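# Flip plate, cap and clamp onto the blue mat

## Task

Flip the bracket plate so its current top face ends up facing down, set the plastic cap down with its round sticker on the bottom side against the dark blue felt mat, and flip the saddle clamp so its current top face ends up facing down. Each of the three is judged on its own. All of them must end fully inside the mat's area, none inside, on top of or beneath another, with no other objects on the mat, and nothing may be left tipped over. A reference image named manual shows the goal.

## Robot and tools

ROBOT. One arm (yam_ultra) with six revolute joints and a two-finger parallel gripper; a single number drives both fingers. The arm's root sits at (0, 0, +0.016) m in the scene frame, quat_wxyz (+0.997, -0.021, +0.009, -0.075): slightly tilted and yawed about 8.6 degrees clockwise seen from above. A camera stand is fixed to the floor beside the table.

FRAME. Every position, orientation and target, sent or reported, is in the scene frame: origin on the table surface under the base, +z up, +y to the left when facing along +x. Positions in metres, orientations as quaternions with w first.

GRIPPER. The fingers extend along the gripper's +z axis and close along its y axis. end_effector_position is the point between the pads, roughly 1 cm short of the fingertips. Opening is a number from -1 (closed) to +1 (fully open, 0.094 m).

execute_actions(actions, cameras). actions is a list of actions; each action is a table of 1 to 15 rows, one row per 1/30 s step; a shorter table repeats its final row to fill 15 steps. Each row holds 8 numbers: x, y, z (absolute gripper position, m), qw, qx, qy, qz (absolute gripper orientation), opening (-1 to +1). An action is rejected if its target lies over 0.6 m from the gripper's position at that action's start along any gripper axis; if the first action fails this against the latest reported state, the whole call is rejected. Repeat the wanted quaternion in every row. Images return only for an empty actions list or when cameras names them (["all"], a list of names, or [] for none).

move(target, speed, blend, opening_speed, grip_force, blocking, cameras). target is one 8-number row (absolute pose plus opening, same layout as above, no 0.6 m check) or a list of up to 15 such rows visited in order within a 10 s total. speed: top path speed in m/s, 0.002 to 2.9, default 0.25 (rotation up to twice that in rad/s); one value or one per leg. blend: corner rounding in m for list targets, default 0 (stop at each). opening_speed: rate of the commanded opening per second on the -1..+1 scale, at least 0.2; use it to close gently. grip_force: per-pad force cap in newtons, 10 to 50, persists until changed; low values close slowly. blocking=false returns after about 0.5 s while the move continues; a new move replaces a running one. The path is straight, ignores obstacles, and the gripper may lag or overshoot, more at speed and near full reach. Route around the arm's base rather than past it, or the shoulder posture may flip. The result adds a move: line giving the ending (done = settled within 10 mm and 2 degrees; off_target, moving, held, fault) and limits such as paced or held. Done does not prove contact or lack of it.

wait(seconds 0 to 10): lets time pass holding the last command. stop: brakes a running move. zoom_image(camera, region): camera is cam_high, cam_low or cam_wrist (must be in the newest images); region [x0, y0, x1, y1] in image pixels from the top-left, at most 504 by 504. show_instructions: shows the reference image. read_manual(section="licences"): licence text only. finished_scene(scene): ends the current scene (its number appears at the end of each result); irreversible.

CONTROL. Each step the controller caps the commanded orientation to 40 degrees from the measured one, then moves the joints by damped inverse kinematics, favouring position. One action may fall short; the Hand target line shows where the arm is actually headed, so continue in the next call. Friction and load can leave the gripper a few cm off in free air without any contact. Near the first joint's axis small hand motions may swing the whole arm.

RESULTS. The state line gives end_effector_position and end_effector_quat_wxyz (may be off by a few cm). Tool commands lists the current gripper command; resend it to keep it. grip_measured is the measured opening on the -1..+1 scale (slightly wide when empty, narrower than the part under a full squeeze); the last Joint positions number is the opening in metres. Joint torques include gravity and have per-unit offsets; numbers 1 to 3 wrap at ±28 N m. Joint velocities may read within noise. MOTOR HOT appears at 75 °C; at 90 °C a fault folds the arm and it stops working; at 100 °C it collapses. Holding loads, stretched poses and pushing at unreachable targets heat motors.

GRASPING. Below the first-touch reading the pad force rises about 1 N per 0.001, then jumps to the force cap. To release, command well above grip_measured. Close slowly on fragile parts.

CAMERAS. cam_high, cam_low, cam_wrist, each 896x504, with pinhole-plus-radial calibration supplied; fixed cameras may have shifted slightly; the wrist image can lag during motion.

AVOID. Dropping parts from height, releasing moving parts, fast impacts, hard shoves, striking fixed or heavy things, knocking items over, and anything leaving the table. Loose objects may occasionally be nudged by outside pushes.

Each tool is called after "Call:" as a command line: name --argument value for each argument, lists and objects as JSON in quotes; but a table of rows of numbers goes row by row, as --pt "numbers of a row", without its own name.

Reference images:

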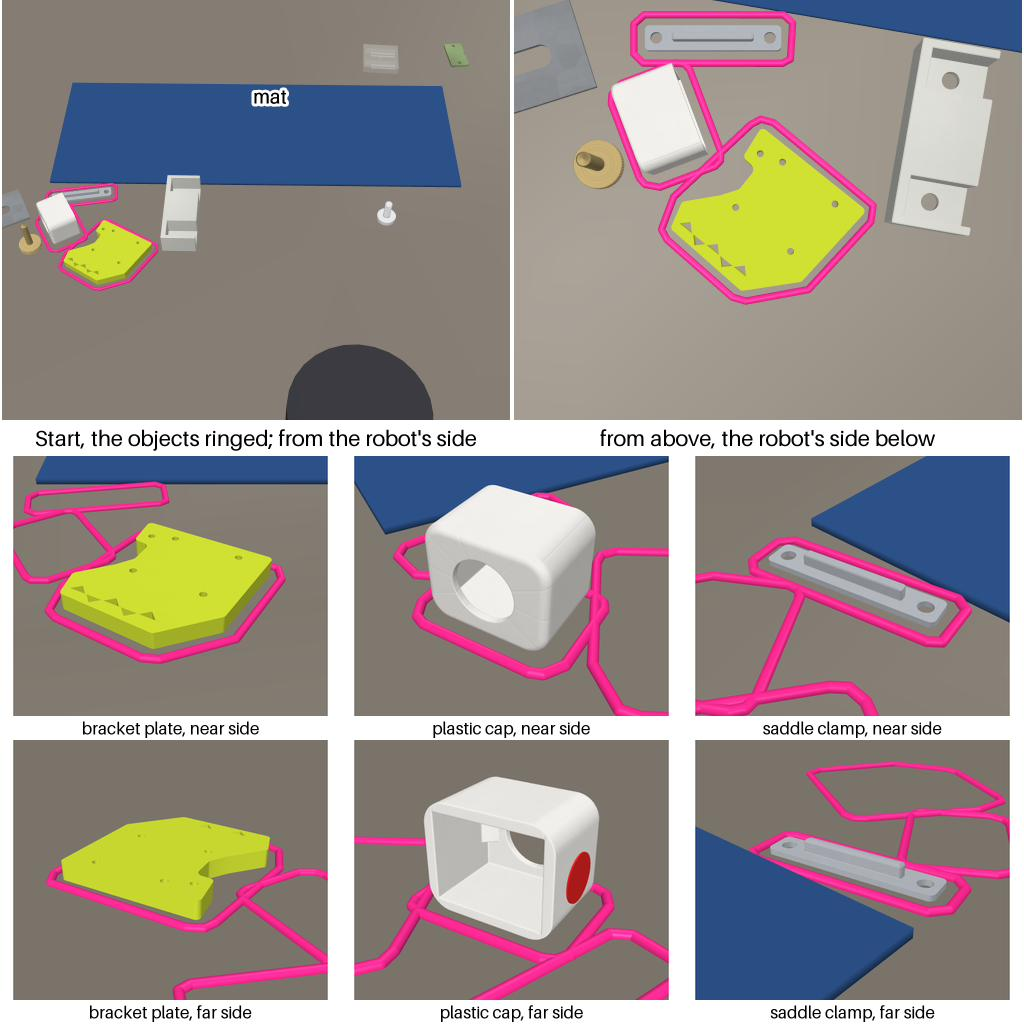

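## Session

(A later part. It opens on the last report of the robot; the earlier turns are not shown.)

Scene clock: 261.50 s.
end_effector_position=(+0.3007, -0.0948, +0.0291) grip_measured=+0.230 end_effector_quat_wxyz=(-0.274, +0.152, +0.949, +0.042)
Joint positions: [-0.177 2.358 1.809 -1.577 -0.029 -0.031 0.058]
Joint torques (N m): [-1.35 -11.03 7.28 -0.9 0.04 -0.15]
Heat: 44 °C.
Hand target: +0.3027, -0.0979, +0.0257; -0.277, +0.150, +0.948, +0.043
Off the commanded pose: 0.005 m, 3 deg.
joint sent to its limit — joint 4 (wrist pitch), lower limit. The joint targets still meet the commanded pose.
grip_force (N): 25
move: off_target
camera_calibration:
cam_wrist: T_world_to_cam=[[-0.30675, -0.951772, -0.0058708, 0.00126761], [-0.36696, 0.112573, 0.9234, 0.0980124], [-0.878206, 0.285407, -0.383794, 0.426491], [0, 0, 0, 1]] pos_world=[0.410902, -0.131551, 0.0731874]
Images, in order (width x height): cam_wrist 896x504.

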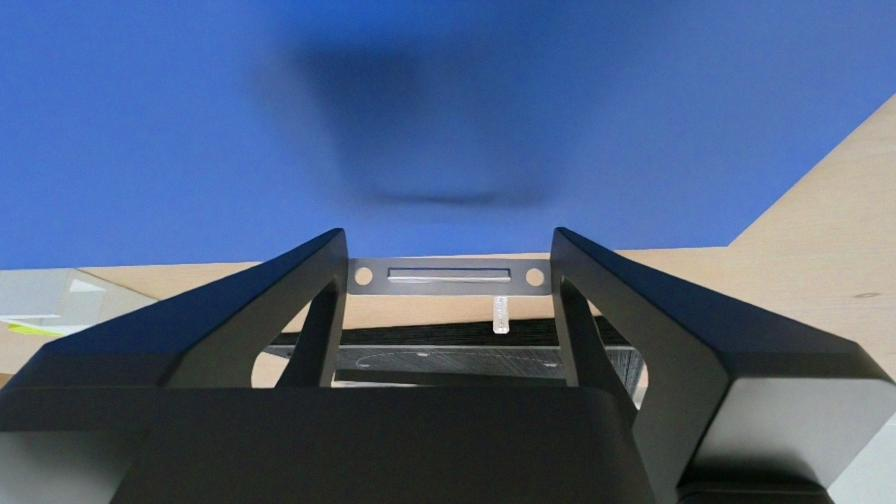

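Call:
move --target '[0.302, -0.098, 0.010, -0.297, 0.149, 0.942, 0.047, 0.0]' --speed 0.04

Call:
move --target '[0.302, -0.098, 0.010, -0.297, 0.149, 0.942, 0.047, 0.6]' --opening_speed 1 --cameras '["cam_wrist"]'

Scene clock: 271.23 s.
end_effector_position=(+0.3007, -0.0953, +0.0191) grip_measured=+0.230 end_effector_quat_wxyz=(-0.290, +0.152, +0.944, +0.044)
Joint positions: [-0.177 2.407 1.837 -1.589 -0.029 -0.031 0.058]
Joint torques (N m): [-1.18 -10.35 6.46 -0.83 -0.02 -0.14]
Heat: 45 °C.
Hand target: +0.3018, -0.0979, +0.0100; -0.295, +0.149, +0.943, +0.047
Off the commanded pose: 0.010 m, 1 deg.
joint read past its limit — joint 4 (wrist pitch), lower limit.
joint sent to its limit — joint 4 (wrist pitch), lower limit. The joint targets still meet the commanded pose.
grip_force (N): 25
move: done

Scene clock: 272.07 s.
end_effector_position=(+0.3001, -0.0951, +0.0195) grip_measured=+0.598 end_effector_quat_wxyz=(-0.291, +0.152, +0.943, +0.045)
Joint positions: [-0.177 2.407 1.837 -1.592 -0.029 -0.031 0.075]
Joint torques (N m): [-1.06 -10.33 6.5 -0.82 -0.02 -0.13]
Heat: 45 °C.
Hand target: +0.3018, -0.0980, +0.0100; -0.295, +0.149, +0.943, +0.047
Off the commanded pose: 0.010 m, 1 deg.
joint read past its limit — joint 4 (wrist pitch), lower limit.
joint sent to its limit — joint 4 (wrist pitch), lower limit. The joint targets still meet the commanded pose.
grip_force (N): 25
move: done
camera_calibration:
cam_wrist: T_world_to_cam=[[-0.308489, -0.951207, -0.00634358, 0.00139583], [-0.334522, 0.102242, 0.936825, 0.0956884], [-0.890466, 0.291123, -0.34974, 0.425933], [0, 0, 0, 1]] pos_world=[0.411719, -0.132454, 0.0593314]
Images, in order (width x height): cam_wrist 896x504.

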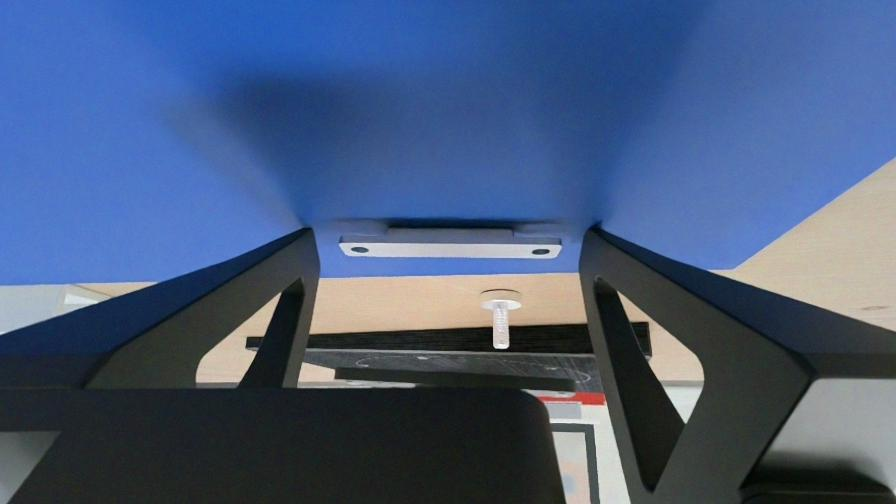

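Call:
move --pt "0.30 -0.095 0.08 -0.297 0.149 0.942 0.047 0.6" --pt "0.29 0.1 0.16 0 -0.7 0.714 0 0" --pt "0.262 0.207 0.11 0 -0.829 0.559 0 0" --speed '[0.12,0.5,0.4]' --blend '[0.02,0.05,0]' --cameras '["cam_wrist","cam_high"]'

Scene clock: 284.57 s.
end_effector_position=(+0.2630, +0.2068, +0.1165) grip_measured=+0.002 end_effector_quat_wxyz=(-0.004, +0.826, -0.563, +0.005)
Joint positions: [0.801 1.742 1.446 -1.221 -0.013 -1.295 0.047]
Joint torques (N m): [-0.18 -7.99 5.59 0.63 -0.12 -0.17]
Heat: 44 °C.
Hand target: +0.2620, +0.2070, +0.1101; +0.000, +0.829, -0.559, +0.000
Off the commanded pose: 0.007 m, 1 deg.
grip_force (N): 25
move: done; blend cut to 0 m at target 2
camera_calibration:
cam_wrist: T_world_to_cam=[[0.927187, 0.374547, 0.00620532, -0.322867], [0.302021, -0.757246, 0.579105, 0.0135808], [0.221601, -0.535064, -0.81523, 0.271499], [0, 0, 0, 1]] pos_world=[0.235092, 0.276482, 0.215473]
Images, in order (width x height): cam_high 896x504, cam_wrist 896x504.

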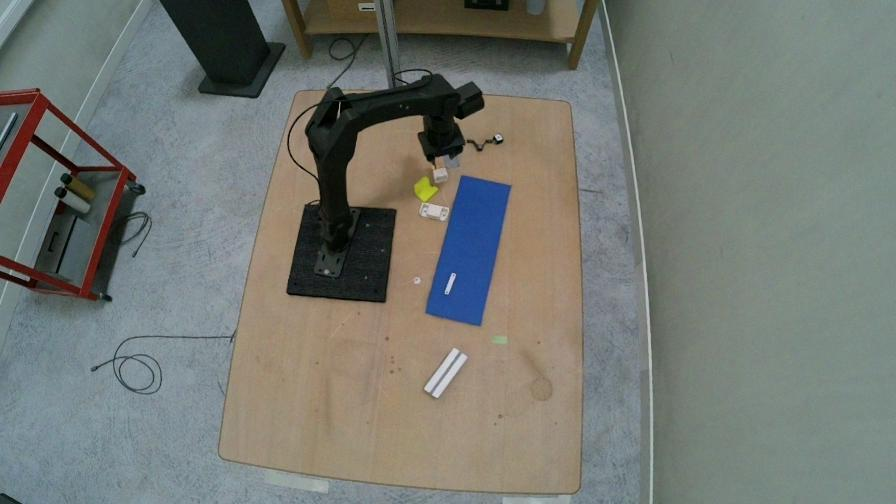

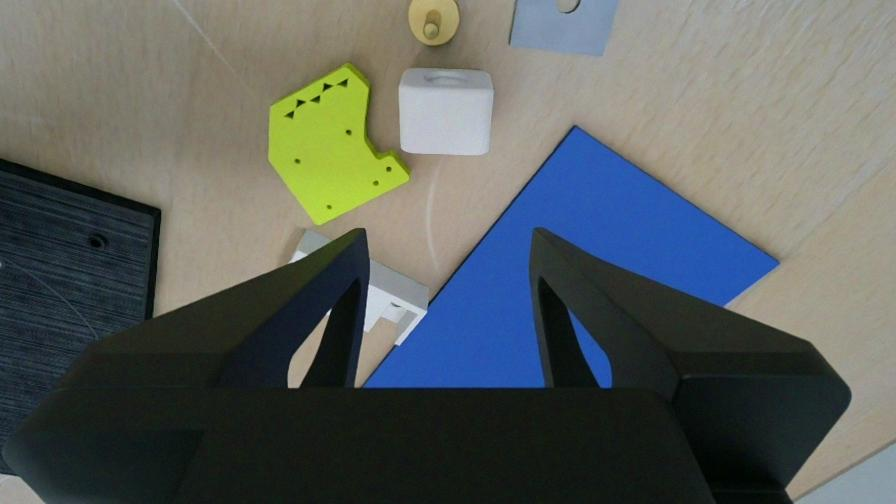

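Call:
move --pt "0.2595 0.215 0.055 0 -0.829 0.559 0 -0.15" --pt "0.2585 0.215 0.027 0 -0.829 0.559 0 -0.15" --speed '[0.2,0.06]' --cameras '["cam_wrist"]'

Scene clock: 292.33 s.
end_effector_position=(+0.2633, +0.2140, +0.0352) grip_measured=-0.148 end_effector_quat_wxyz=(-0.007, +0.829, -0.559, +0.005)
Joint positions: [0.822 1.831 1.226 -0.906 -0.013 -1.284 0.04]
Joint torques (N m): [0.73 -8.17 5.15 0.57 -0.06 0.05]
Heat: 44 °C.
Hand target: +0.2584, +0.2149, +0.0272; +0.000, +0.829, -0.559, +0.000
Off the commanded pose: 0.010 m, 1 deg.
grip_force (N): 25
move: done
camera_calibration:
cam_wrist: T_world_to_cam=[[0.923224, 0.384101, 0.0111521, -0.32651], [0.307735, -0.756429, 0.57716, 0.0644079], [0.230124, -0.529416, -0.816555, 0.205627], [0, 0, 0, 1]] pos_world=[0.234302, 0.282995, 0.134374]
Images, in order (width x height): cam_wrist 896x504.

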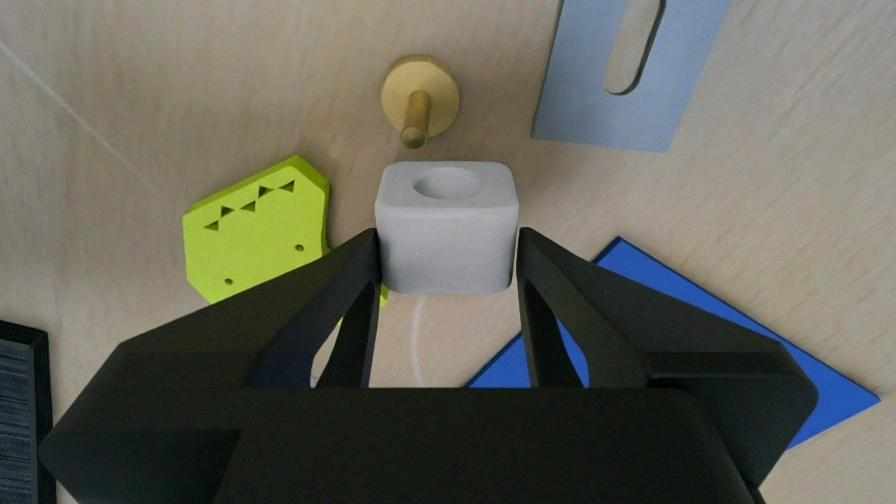

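Call:
move --pt "0.260 0.214 0.028 0 -0.829 0.559 0 -0.6" --pt "0.260 0.214 0.12 0 -0.829 0.559 0 -0.6" --pt "0.36 0.03 0.12 0 -0.737 0.676 0 -0.6" --speed '[0.2,0.15,0.5]' --opening_speed 0.8 --cameras '["cam_wrist"]'

Call:
move --pt "0.36 0.03 0.06 0 -0.737 0.676 0 -0.6" --pt "0.357 0.03 0.029 0 -0.737 0.676 0 -0.6" --speed '[0.2,0.05]' --cameras '["cam_wrist","cam_low"]'

Scene clock: 300.23 s.
end_effector_position=(+0.3599, +0.0252, +0.1198) grip_measured=-0.191 end_effector_quat_wxyz=(+0.000, +0.732, -0.681, +0.013)
Joint positions: [0.195 1.862 1.587 -1.255 -0.021 -1.597 0.038]
Joint torques (N m): [0.03 -8.72 8.76 0.25 -0.2 -0.15]
Heat: 44 °C.
Hand target: +0.3599, +0.0300, +0.1199; +0.000, +0.737, -0.676, +0.000
Off the commanded pose: 0.005 m, 2 deg.
grip_force (N): 25
move: done
camera_calibration:
cam_wrist: T_world_to_cam=[[0.996627, 0.0813653, 0.0107074, -0.362866], [0.0592377, -0.803535, 0.592302, -0.0681515], [0.0567966, -0.58967, -0.805645, 0.21504], [0, 0, 0, 1]] pos_world=[0.353465, 0.101565, 0.217498]
Images, in order (width x height): cam_wrist 896x504.

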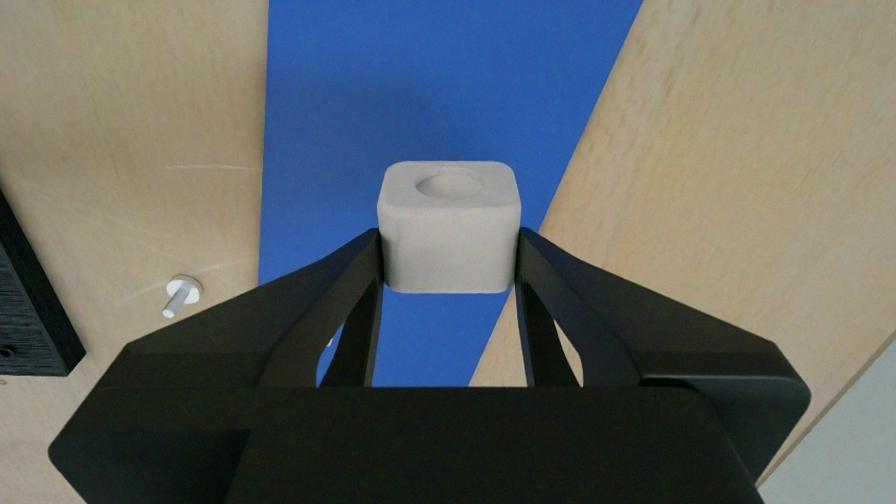

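Scene clock: 302.43 s.
end_effector_position=(+0.3599, +0.0246, +0.0388) grip_measured=-0.191 end_effector_quat_wxyz=(+0.000, +0.735, -0.678, +0.012)
Joint positions: [0.202 1.928 1.348 -0.95 -0.021 -1.597 0.038]
Joint torques (N m): [0.24 -8.8 4.97 0.64 -0.18 -0.04]
Heat: 44 °C.
Hand target: +0.3567, +0.0299, +0.0293; +0.000, +0.737, -0.676, +0.000
Off the commanded pose: 0.012 m, 1 deg.
grip_force (N): 25
move: off_target
camera_calibration:
cam_wrist: T_world_to_cam=[[0.996022, 0.0885781, 0.00968981, -0.361836], [0.0656677, -0.803177, 0.59211, -0.0229018], [0.0602306, -0.589118, -0.805799, 0.148213], [0, 0, 0, 1]] pos_world=[0.352974, 0.100972, 0.136496]
Images, in order (width x height): cam_low 896x504, cam_wrist 896x504.

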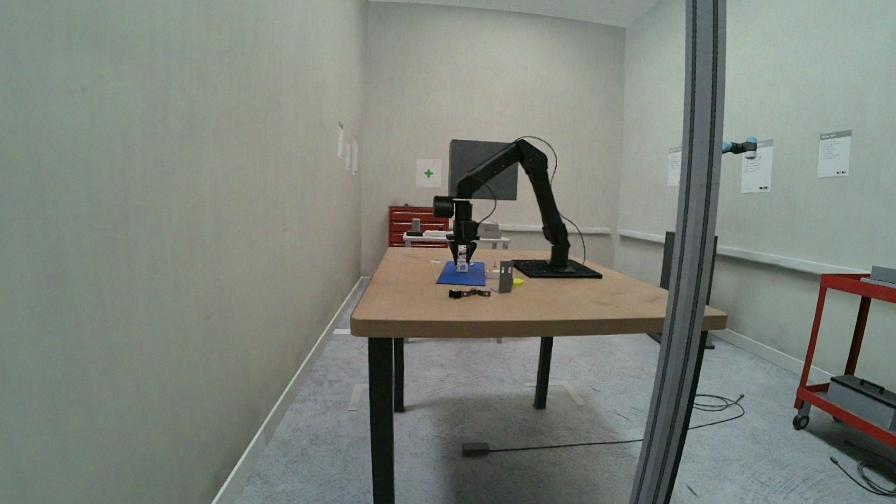

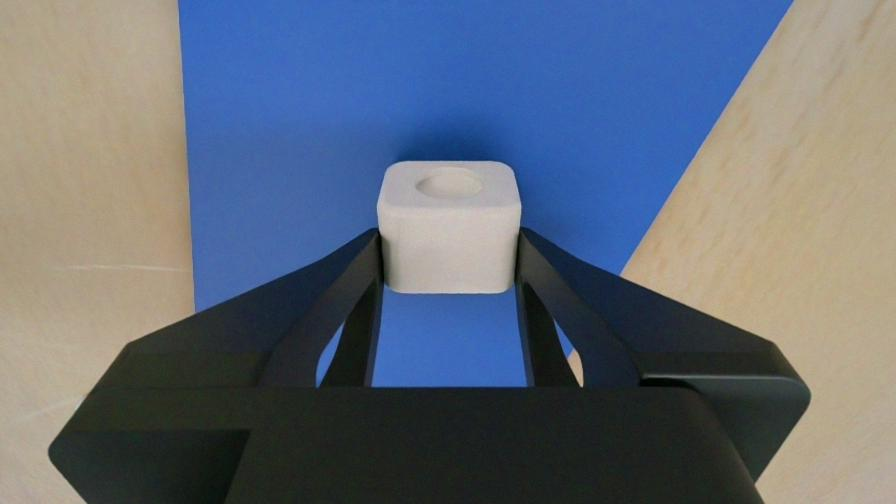

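Call:
move --pt "0.356 0.03 0.022 0 -0.737 0.676 0 -0.6" --pt "0.357 0.03 0.023 0 -0.737 0.676 0 0.0" --pt "0.357 0.029 0.10 0 -0.737 0.676 0 0.0" --speed '[0.05,0.05,0.15]' --opening_speed 1

Call:
move --pt "0.28 0.02 0.12 0.4997 -0.03 0.8655 0.0175 0.2" --pt "0.27 0.02 0.06 0.4997 -0.03 0.8655 0.0175 0.2" --speed '[0.5,0.15]' --cameras '["cam_wrist"]'

Scene clock: 316.77 s.
end_effector_position=(+0.3574, +0.0265, +0.0909) grip_measured=-0.002 end_effector_quat_wxyz=(+0.009, +0.735, -0.678, +0.004)
Joint positions: [0.202 1.889 1.509 -1.174 -0.021 -1.598 0.047]
Joint torques (N m): [-0.88 -11.3 7.86 0.14 -0.19 -0.1]
Heat: 43 °C.
Hand target: +0.3569, +0.0290, +0.0999; +0.000, +0.737, -0.676, +0.000
Off the commanded pose: 0.009 m, 1 deg.
grip_force (N): 25
move: done; target 2's new opening was sent with the hand 0.016 m and 2 deg from that target

Scene clock: 320.90 s.
end_effector_position=(+0.2722, +0.0203, +0.0636) grip_measured=+0.198 end_effector_quat_wxyz=(+0.489, -0.035, +0.871, +0.019)
Joint positions: [0.164 0.821 0.028 0.269 -0.075 0 0.056]
Joint torques (N m): [0.73 -0.5 6.05 2.29 0.05 0.06]
Heat: 43 °C.
Hand target: +0.2702, +0.0200, +0.0603; +0.488, -0.031, +0.872, +0.018
Off the commanded pose: 0.004 m, 1 deg.
joint sent to its limit — joint 3 (elbow), lower limit, where the elbow is as bent as it goes. The joint targets still meet the commanded pose.
grip_force (N): 25
move: done
camera_calibration:
cam_wrist: T_world_to_cam=[[0.0886302, -0.996047, 0.00599813, -0.00512762], [-0.913816, -0.0837063, -0.39741, 0.27962], [0.396341, 0.0297413, -0.917622, 0.0741267], [0, 0, 0, 1]] pos_world=[0.226596, 0.016094, 0.179175]
Images, in order (width x height): cam_wrist 896x504.

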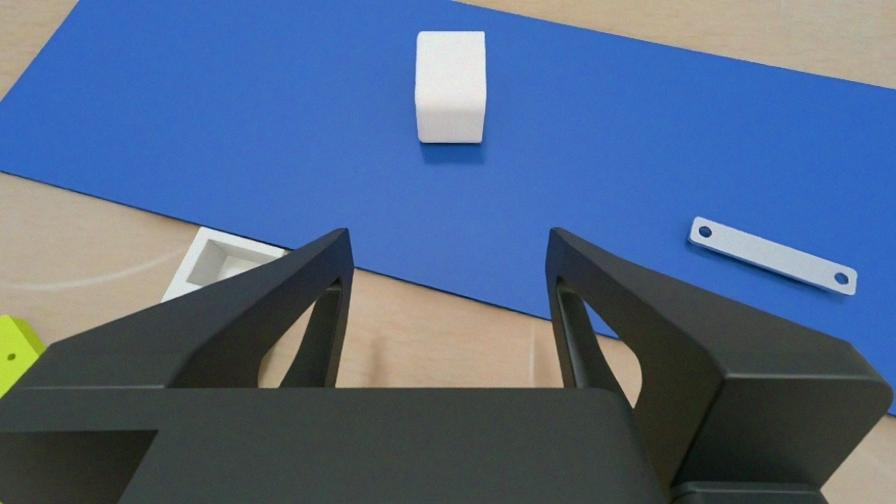

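Call:
move --pt "0.305 0.022 0.035 0.4997 -0.03 0.8655 0.0175 0.2" --pt "0.357 0.026 0.023 0.4997 -0.03 0.8655 0.0175 0.2" --speed '[0.15,0.06]' --cameras '["cam_wrist"]'

Scene clock: 329.90 s.
end_effector_position=(+0.3528, +0.0253, +0.0224) grip_measured=+0.198 end_effector_quat_wxyz=(+0.497, -0.034, +0.867, +0.018)
Joint positions: [0.193 1.74 0.21 1.024 -0.049 0.015 0.056]
Joint torques (N m): [0.36 -4.75 4.88 2.31 0.1 0.05]
Heat: 43 °C.
Hand target: +0.3569, +0.0260, +0.0231; +0.500, -0.030, +0.866, +0.018
Off the commanded pose: 0.004 m, 1 deg.
grip_force (N): 25
move: done
camera_calibration:
cam_wrist: T_world_to_cam=[[0.0875385, -0.99614, 0.00645626, -0.00669789], [-0.90733, -0.0824061, -0.412263, 0.335301], [0.411204, 0.0302309, -0.911042, -0.00121614], [0, 0, 0, 1]] pos_world=[0.305315, 0.0209956, 0.137167]
Images, in order (width x height): cam_wrist 896x504.

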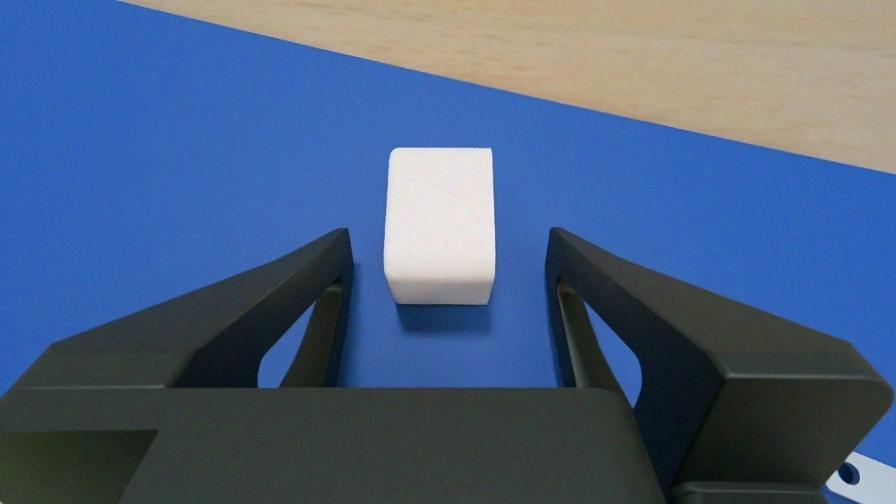

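Call:
move --pt "0.367 0.0275 0.025 0.4997 -0.03 0.8655 0.0175 0.2" --pt "0.367 0.0275 0.025 0.4997 -0.03 0.8655 0.0175 -0.5" --speed 0.06 --opening_speed 0.7 --cameras '["cam_wrist"]'

Scene clock: 338.73 s.
end_effector_position=(+0.3663, +0.0272, +0.0315) grip_measured=-0.418 end_effector_quat_wxyz=(+0.511, -0.034, +0.859, +0.019)
Joint positions: [0.198 1.746 0.248 1.024 -0.044 0.018 0.027]
Joint torques (N m): [0.38 -4.83 5.18 2.02 0.09 0.04]
Heat: 43 °C.
Hand target: +0.3668, +0.0275, +0.0252; +0.500, -0.030, +0.865, +0.018
Off the commanded pose: 0.007 m, 2 deg.
grip_force (N): 25
move: done
camera_calibration:
cam_wrist: T_world_to_cam=[[0.0883718, -0.996058, 0.00773128, -0.00636085], [-0.893319, -0.0826855, -0.441752, 0.347269], [0.44065, 0.0321319, -0.897104, -0.00992276], [0, 0, 0, 1]] pos_world=[0.315157, 0.0226972, 0.144554]
Images, in order (width x height): cam_wrist 896x504.

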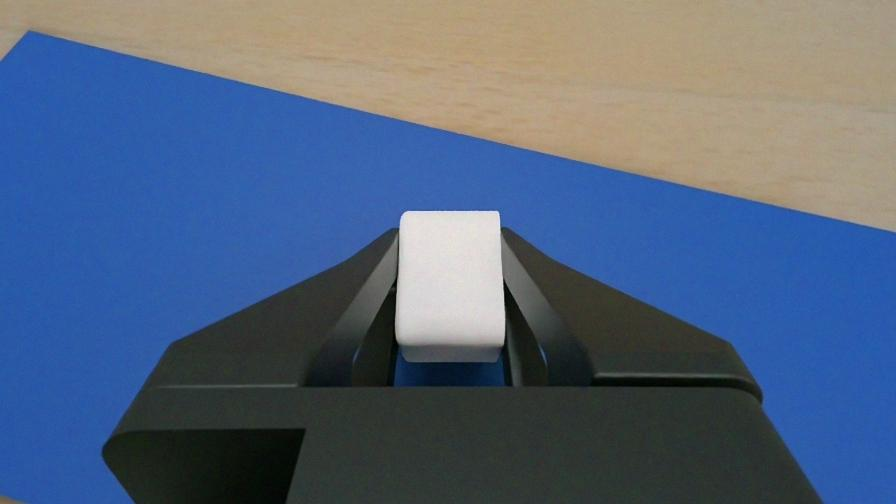

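Call:
move --pt "0.36 0.0275 0.11 0.4997 -0.03 0.8655 0.0175 -0.5" --pt "0.32 0.026 0.10 -0.246 -0.038 0.968 -0.0097 -0.5" --pt "0.325 0.0265 0.025 -0.246 -0.038 0.968 -0.0097 -0.5" --speed '[0.2,0.5,0.1]' --cameras '["cam_wrist"]'

Scene clock: 349.13 s.
end_effector_position=(+0.3167, +0.0257, +0.0296) grip_measured=-0.419 end_effector_quat_wxyz=(-0.257, -0.030, +0.966, -0.005)
Joint positions: [0.205 2.298 1.76 -1.528 -0.037 -0.026 0.027]
Joint torques (N m): [0.09 -11.3 7.1 -0.56 0.05 -0.07]
Heat: 43 °C.
Hand target: +0.3249, +0.0266, +0.0251; -0.246, -0.038, +0.968, -0.010
Off the commanded pose: 0.010 m, 2 deg.
grip_force (N): 25
move: done
camera_calibration:
cam_wrist: T_world_to_cam=[[0.0643372, -0.997796, -0.016267, 0.00495234], [-0.420688, -0.0418999, 0.906237, 0.111348], [-0.904921, -0.0514614, -0.422456, 0.424551], [0, 0, 0, 1]] pos_world=[0.430709, 0.0314549, 0.0785273]
Images, in order (width x height): cam_wrist 896x504.

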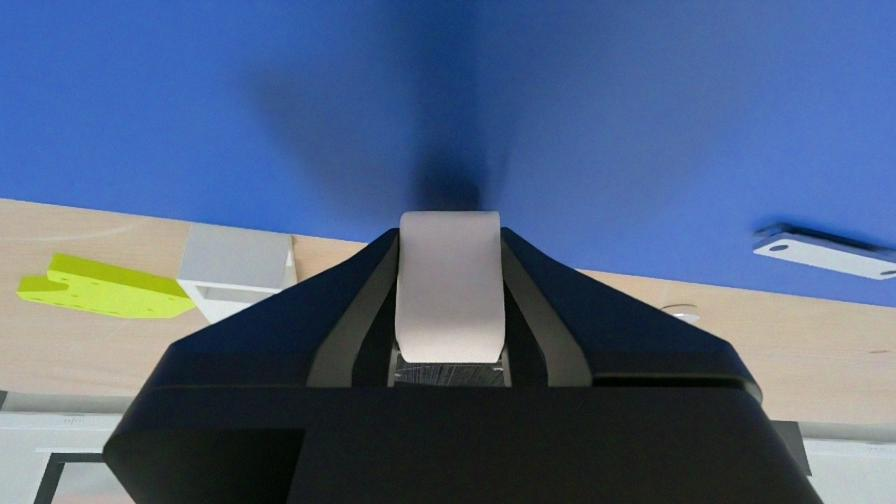

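Call:
move --pt "0.333 0.0268 0.022 -0.246 -0.038 0.968 -0.0097 -0.5" --pt "0.335 0.027 0.010 -0.246 -0.038 0.968 -0.0097 -0.5" --speed '[0.1,0.04]' --cameras '["cam_wrist"]'

Scene clock: 353.43 s.
end_effector_position=(+0.3271, +0.0260, +0.0239) grip_measured=-0.419 end_effector_quat_wxyz=(-0.252, -0.030, +0.967, -0.005)
Joint positions: [0.205 2.337 1.809 -1.528 -0.037 -0.026 0.027]
Joint torques (N m): [0.21 -9.89 6.84 -0.34 0.08 -0.05]
Heat: 43 °C.
Hand target: +0.3345, +0.0270, +0.0103; -0.246, -0.038, +0.968, -0.010
Off the commanded pose: 0.016 m, 1 deg.
grip_force (N): 25
move: off_target
camera_calibration:
cam_wrist: T_world_to_cam=[[0.0650804, -0.997754, -0.0158607, 0.00417543], [-0.430319, -0.0424018, 0.901681, 0.124253], [-0.900328, -0.0518566, -0.432112, 0.430408], [0, 0, 0, 1]] pos_world=[0.440705, 0.0317541, 0.0740143]
Images, in order (width x height): cam_wrist 896x504.

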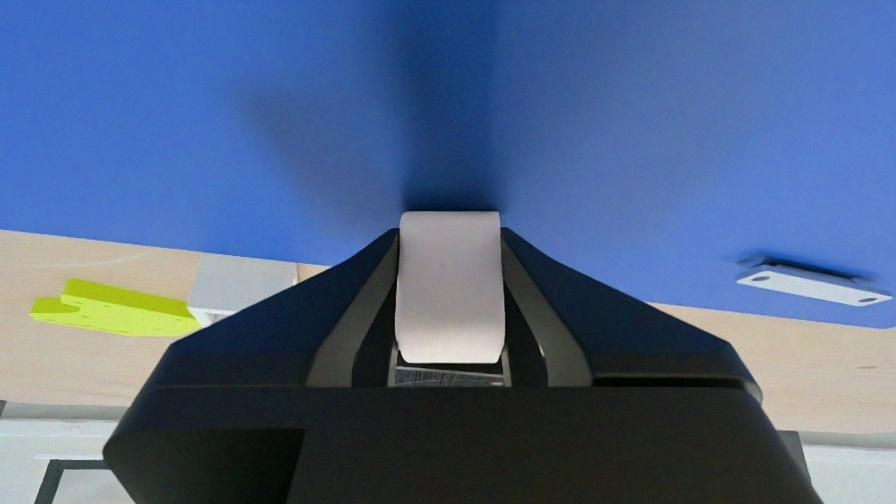

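Call:
move --target '[0.335, 0.027, 0.004, -0.246, -0.038, 0.968, -0.0097, -0.5]' --speed 0.04

Call:
move --target '[0.333, 0.027, 0.010, -0.246, -0.038, 0.968, -0.0097, 0.1]' --opening_speed 0.8 --cameras '["cam_wrist"]'

Scene clock: 358.40 s.
end_effector_position=(+0.3271, +0.0260, +0.0238) grip_measured=-0.419 end_effector_quat_wxyz=(-0.252, -0.030, +0.967, -0.005)
Joint positions: [0.205 2.337 1.809 -1.528 -0.037 -0.026 0.027]
Joint torques (N m): [0.34 -9.61 5.78 -0.17 0.05 -0.09]
Heat: 43 °C.
Hand target: +0.3342, +0.0270, +0.0048; -0.246, -0.038, +0.968, -0.010
Off the commanded pose: 0.021 m, 1 deg.
grip_force (N): 25
move: off_target

Scene clock: 359.37 s.
end_effector_position=(+0.3290, +0.0278, +0.0190) grip_measured=+0.098 end_effector_quat_wxyz=(-0.250, -0.033, +0.968, -0.005)
Joint positions: [0.211 2.347 1.809 -1.514 -0.037 -0.026 0.052]
Joint torques (N m): [-0.21 -11.34 5.61 -0.47 0.07 -0.07]
Heat: 43 °C.
Hand target: +0.3328, +0.0270, +0.0102; -0.246, -0.038, +0.968, -0.010
Off the commanded pose: 0.010 m, 1 deg.
grip_force (N): 25
move: done
camera_calibration:
cam_wrist: T_world_to_cam=[[0.071037, -0.997347, -0.0159149, 0.00384358], [-0.433634, -0.0452468, 0.899952, 0.130705], [-0.898284, -0.0570287, -0.435698, 0.429601], [0, 0, 0, 1]] pos_world=[0.442309, 0.0342469, 0.0696093]
Images, in order (width x height): cam_wrist 896x504.

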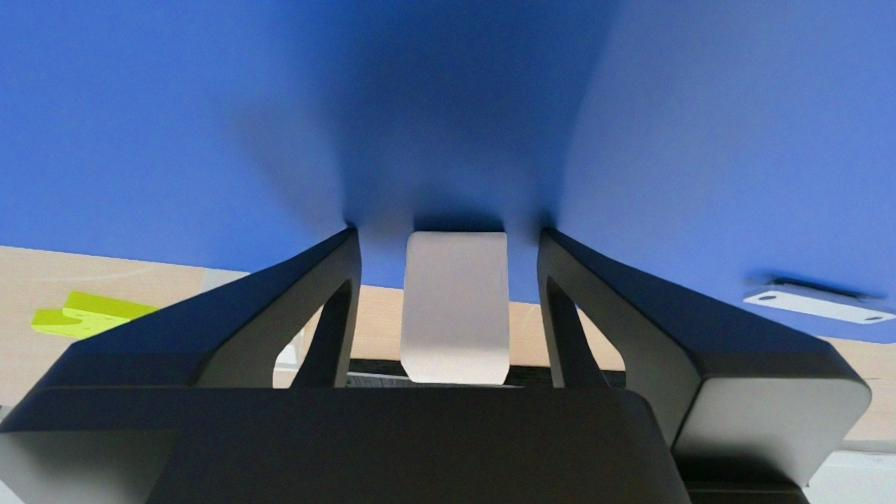

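Call:
move --pt "0.365 0.030 0.09 -0.246 -0.038 0.968 -0.0097 0.1" --pt "0.28 0.12 0.16 0 -0.35 0.937 0 0.6" --pt "0.222 0.175 0.09 0 -0.412 0.911 0 0.6" --speed '[0.12,0.5,0.4]' --cameras '["cam_wrist","cam_high"]'

Scene clock: 371.07 s.
end_effector_position=(+0.2211, +0.1762, +0.0885) grip_measured=+0.598 end_effector_quat_wxyz=(-0.012, -0.416, +0.909, +0.002)
Joint positions: [0.796 1.598 1.167 -1.121 -0.029 -0.212 0.075]
Joint torques (N m): [-0.21 -9.22 4.98 0.57 0.07 0.05]
Heat: 43 °C.
Hand target: +0.2220, +0.1750, +0.0900; +0.000, -0.412, +0.911, +0.000
Off the commanded pose: 0.002 m, 2 deg.
grip_force (N): 25
move: done
camera_calibration:
cam_wrist: T_world_to_cam=[[0.762135, -0.647075, -0.0210466, -0.0534538], [-0.511504, -0.621749, 0.59312, 0.174051], [-0.396879, -0.441273, -0.804839, 0.360983], [0, 0, 0, 1]] pos_world=[0.273033, 0.232919, 0.186175]
Images, in order (width x height): cam_high 896x504, cam_wrist 896x504.

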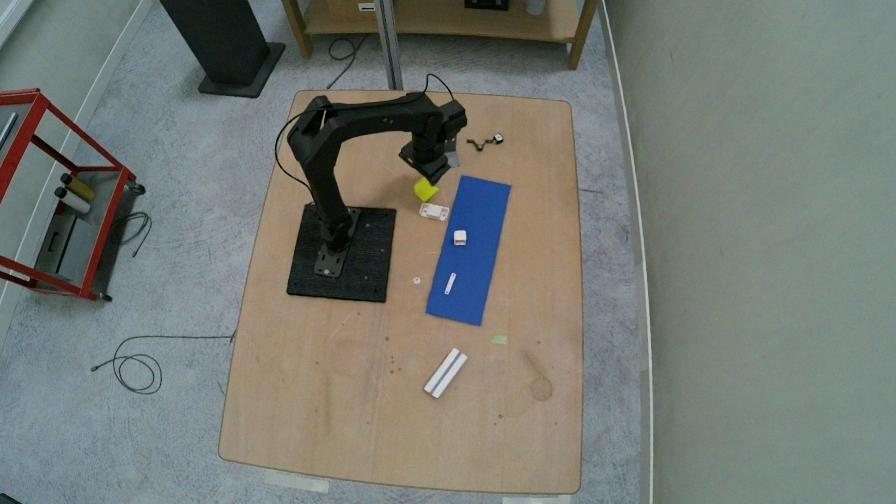

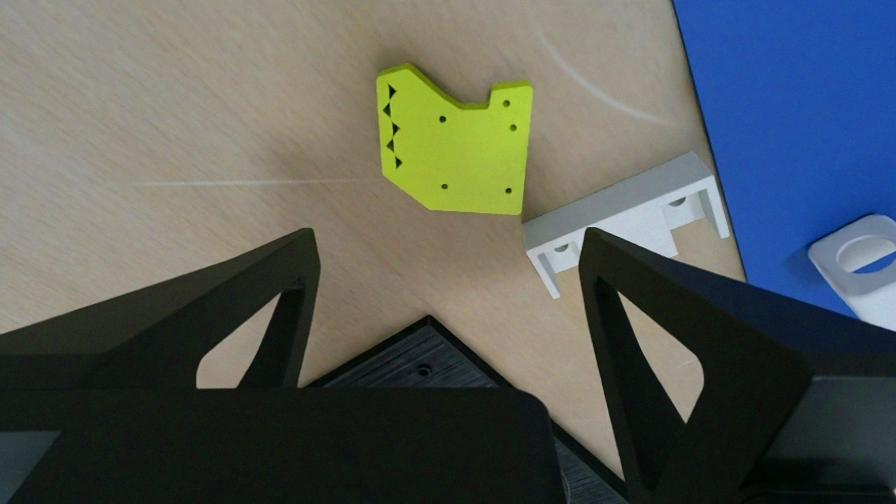

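Call:
move --pt "0.226 0.178 0.04 0 -0.412 0.911 0 0.45" --pt "0.225 0.177 0.012 0 -0.412 0.911 0 0.45" --speed '[0.2,0.05]' --cameras '["cam_wrist"]'

Scene clock: 380.33 s.
end_effector_position=(+0.2266, +0.1787, +0.0186) grip_measured=+0.452 end_effector_quat_wxyz=(+0.004, -0.414, +0.910, +0.006)
Joint positions: [0.796 1.69 0.973 -0.802 -0.029 -0.208 0.068]
Joint torques (N m): [0.36 -6.72 4.81 0.61 0.06 0.09]
Heat: 43 °C.
Hand target: +0.2249, +0.1769, +0.0122; +0.000, -0.412, +0.911, +0.000
Off the commanded pose: 0.007 m, 1 deg.
grip_force (N): 25
move: done
camera_calibration:
cam_wrist: T_world_to_cam=[[0.759753, -0.650062, -0.0139291, -0.0565298], [-0.529306, -0.63078, 0.567408, 0.225956], [-0.377637, -0.423717, -0.823319, 0.300778], [0, 0, 0, 1]] pos_world=[0.276133, 0.233225, 0.118639]
Images, in order (width x height): cam_wrist 896x504.

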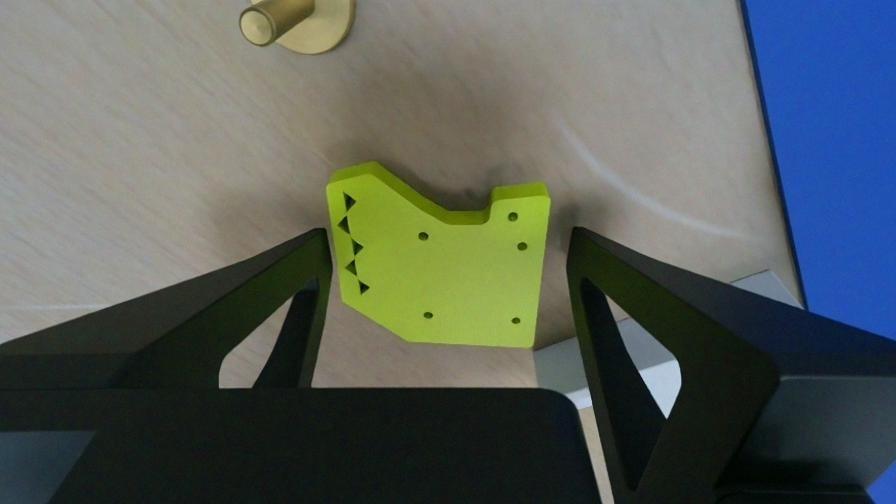

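Call:
move --pt "0.223 0.175 0.013 0 -0.412 0.911 0 0.45" --pt "0.223 0.175 0.013 0 -0.412 0.911 0 -0.1" --speed 0.06 --opening_speed 0.7 --grip_force 35

Call:
move --pt "0.225 0.176 0.10 0 -0.412 0.911 0 -0.1" --pt "0.365 0.133 0.10 0 -0.174 0.985 0 -0.1" --pt "0.363 0.131 0.04 0 -0.174 0.985 0 -0.1" --pt "0.361 0.131 0.012 0 -0.174 0.985 0 -0.1" --speed '[0.15,0.4,0.2,0.05]' --cameras '["cam_wrist"]'

Scene clock: 391.13 s.
end_effector_position=(+0.2243, +0.1770, +0.0167) grip_measured=+0.235 end_effector_quat_wxyz=(+0.000, -0.414, +0.910, +0.005)
Joint positions: [0.796 1.69 0.964 -0.8 -0.029 -0.208 0.058]
Joint torques (N m): [0.13 -7.41 4.63 0.62 0.08 0.07]
Heat: 42 °C.
Hand target: +0.2230, +0.1750, +0.0130; +0.000, -0.412, +0.911, +0.000
Off the commanded pose: 0.004 m, 1 deg.
grip_force (N): 35
move: done

Scene clock: 395.80 s.
end_effector_position=(+0.3630, +0.1299, +0.0218) grip_measured=+0.235 end_effector_quat_wxyz=(+0.006, -0.177, +0.984, +0.000)
Joint positions: [0.477 2.03 1.441 -0.937 -0.029 -0.028 0.058]
Joint torques (N m): [-0.13 -9.7 5.24 0.68 -0.03 0.07]
Heat: 42 °C.
Hand target: +0.3608, +0.1309, +0.0122; +0.000, -0.174, +0.985, +0.000
Off the commanded pose: 0.010 m, 1 deg.
grip_force (N): 35
move: done
camera_calibration:
cam_wrist: T_world_to_cam=[[0.356638, -0.934234, -0.00415439, -0.00882093], [-0.768226, -0.29579, 0.567748, 0.308809], [-0.531638, -0.199289, -0.823192, 0.360923], [0, 0, 0, 1]] pos_world=[0.432262, 0.15503, 0.121747]
Images, in order (width x height): cam_wrist 896x504.

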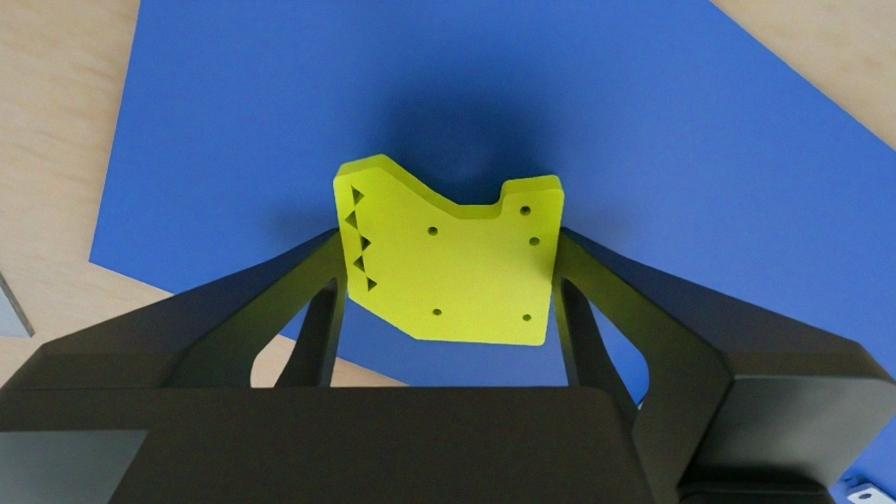

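Call:
move --pt "0.361 0.131 0.005 0 -0.174 0.985 0 -0.1" --pt "0.361 0.131 0.006 0 -0.174 0.985 0 0.5" --pt "0.355 0.129 0.12 0 -0.174 0.985 0 0.5" --pt "0.31 0.113 0.12 0.455 -0.154 0.874 0.080 0.5" --pt "0.354 0.129 0.05 0.455 -0.154 0.874 0.080 0.5" --pt "0.354 0.129 0.014 0.455 -0.154 0.874 0.080 0.5" --speed '[0.05,0.05,0.2,0.5,0.2,0.06]' --blend '[0,0,0.03,0.03,0,0]' --cameras '["cam_wrist"]'

Scene clock: 409.60 s.
end_effector_position=(+0.3596, +0.1287, +0.0216) grip_measured=+0.498 end_effector_quat_wxyz=(+0.463, -0.155, +0.869, +0.080)
Joint positions: [0.473 1.728 0.358 0.812 -0.037 0.006 0.07]
Joint torques (N m): [0.57 -5.37 3.52 2.32 0.04 0.02]
Heat: 42 °C.
Hand target: +0.3540, +0.1289, +0.0142; +0.455, -0.154, +0.874, +0.080
Off the commanded pose: 0.009 m, 1 deg.
grip_force (N): 35
move: done; target 2's new opening was sent with the hand 0.016 m and 1 deg from that target
camera_calibration:
cam_wrist: T_world_to_cam=[[0.353074, -0.93555, 0.00922138, -0.00752219], [-0.87329, -0.333082, -0.355556, 0.368455], [0.335712, 0.117485, -0.934609, 0.00847847], [0, 0, 0, 1]] pos_world=[0.321577, 0.114692, 0.139]
Images, in order (width x height): cam_wrist 896x504.

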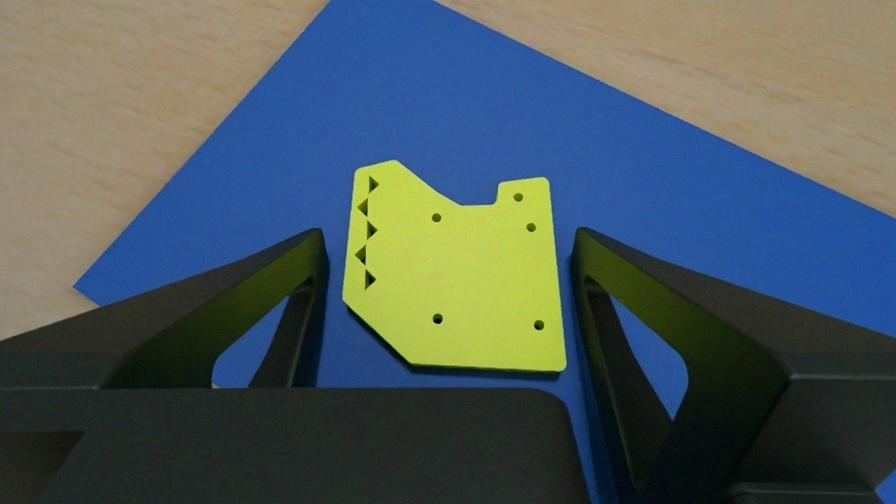

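Call:
move --pt "0.355 0.129 0.014 0.455 -0.154 0.874 0.080 -0.1" --pt "0.34 0.124 0.12 0.455 -0.154 0.874 0.080 -0.1" --pt "0.315 0.1145 0.11 -0.302 -0.165 0.937 -0.053 -0.1" --pt "0.322 0.117 0.05 -0.302 -0.165 0.937 -0.053 -0.1" --speed '[0.1,0.15,0.4,0.12]' --opening_speed 0.8 --blend '[0,0.02,0.02,0]' --cameras '["cam_wrist"]'

Scene clock: 421.73 s.
end_effector_position=(+0.3193, +0.1149, +0.0498) grip_measured=+0.246 end_effector_quat_wxyz=(-0.223, -0.160, +0.961, -0.034)
Joint positions: [0.473 2.283 1.864 -1.574 -0.031 -0.021 0.059]
Joint torques (N m): [0.61 -11.7 7.46 -0.73 0.11 -0.08]
Heat: 42 °C.
Hand target: +0.3216, +0.1169, +0.0496; -0.222, -0.168, +0.959, -0.040
Off the commanded pose: 0.003 m, 10 deg.
joint sent to its limit — joint 4 (wrist pitch), lower limit. The joint targets are off in orientation, not in position.
grip_force (N): 35
move: off_target
camera_calibration:
cam_wrist: T_world_to_cam=[[0.327982, -0.944561, -0.0152594, 0.00367495], [-0.449279, -0.170173, 0.877035, 0.123142], [-0.831009, -0.280796, -0.480185, 0.445642], [0, 0, 0, 1]] pos_world=[0.424453, 0.149561, 0.106047]
Images, in order (width x height): cam_wrist 896x504.

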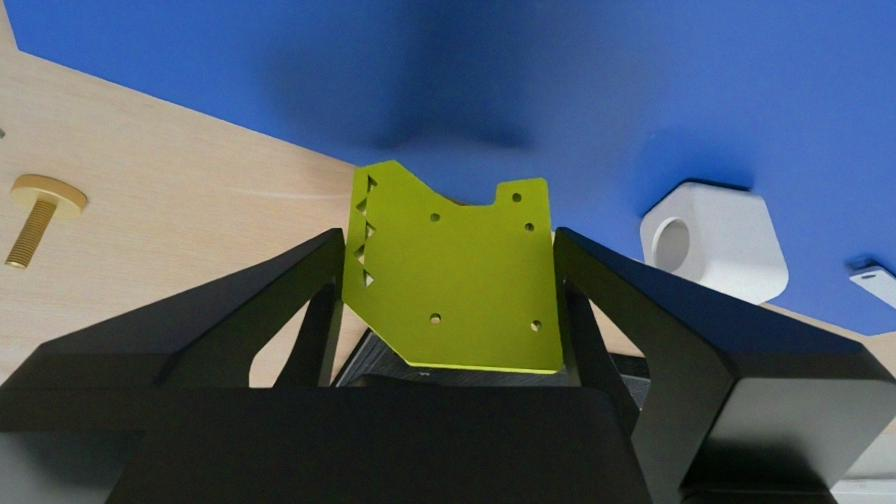

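Call:
move --pt "0.325 0.118 0.034 -0.302 -0.165 0.937 -0.053 -0.1" --pt "0.325 0.118 0.022 -0.302 -0.165 0.937 -0.053 -0.1" --speed 0.05 --cameras '["cam_wrist","cam_low"]'

Call:
zoom_image --camera "cam_low" --region '[420, 220, 540, 310]'

Scene clock: 432.03 s.
end_effector_position=(+0.3214, +0.1160, +0.0416) grip_measured=+0.246 end_effector_quat_wxyz=(-0.245, -0.160, +0.956, -0.038)
Joint positions: [0.476 2.35 1.928 -1.615 -0.029 -0.021 0.059]
Joint torques (N m): [0.35 -9.09 5.9 -0.36 0.04 -0.09]
Heat: 42 °C.
Hand target: +0.3242, +0.1176, +0.0221; -0.250, -0.168, +0.953, -0.045
Off the commanded pose: 0.020 m, 7 deg.
joint read past its limit — joint 4 (wrist pitch), lower limit.
joint sent to its limit — joint 4 (wrist pitch), lower limit. The joint targets are off in orientation, not in position.
grip_force (N): 35
move: off_target
camera_calibration:
cam_wrist: T_world_to_cam=[[0.329002, -0.944212, -0.0148516, 0.00360885], [-0.41097, -0.157323, 0.897972, 0.116842], [-0.850212, -0.289331, -0.439803, 0.449228], [0, 0, 0, 1]] pos_world=[0.428771, 0.151765, 0.0927044]
Images, in order (width x height): cam_low 896x504, cam_wrist 896x504.

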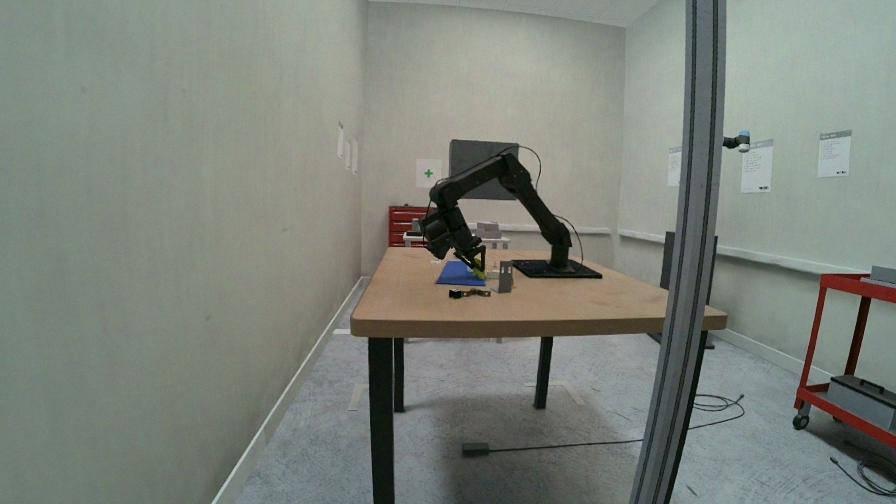

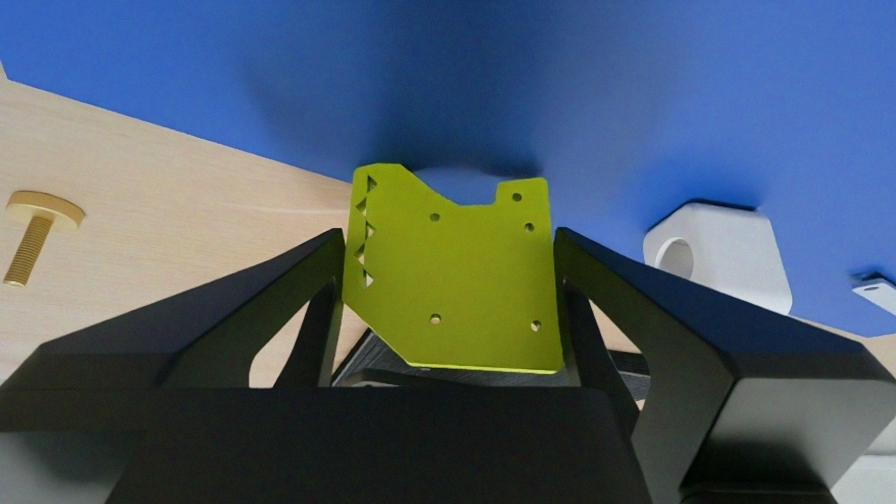

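Scaled by 4.200 from the camera's 896x504 image, which has a finer 1280x720 frame.

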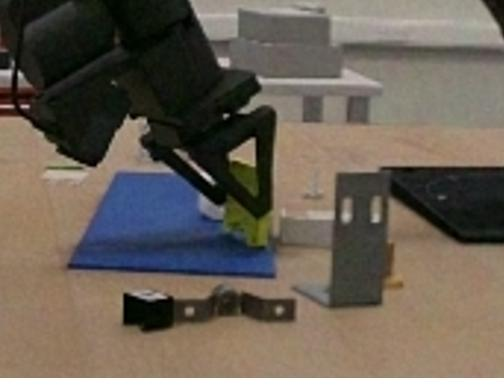

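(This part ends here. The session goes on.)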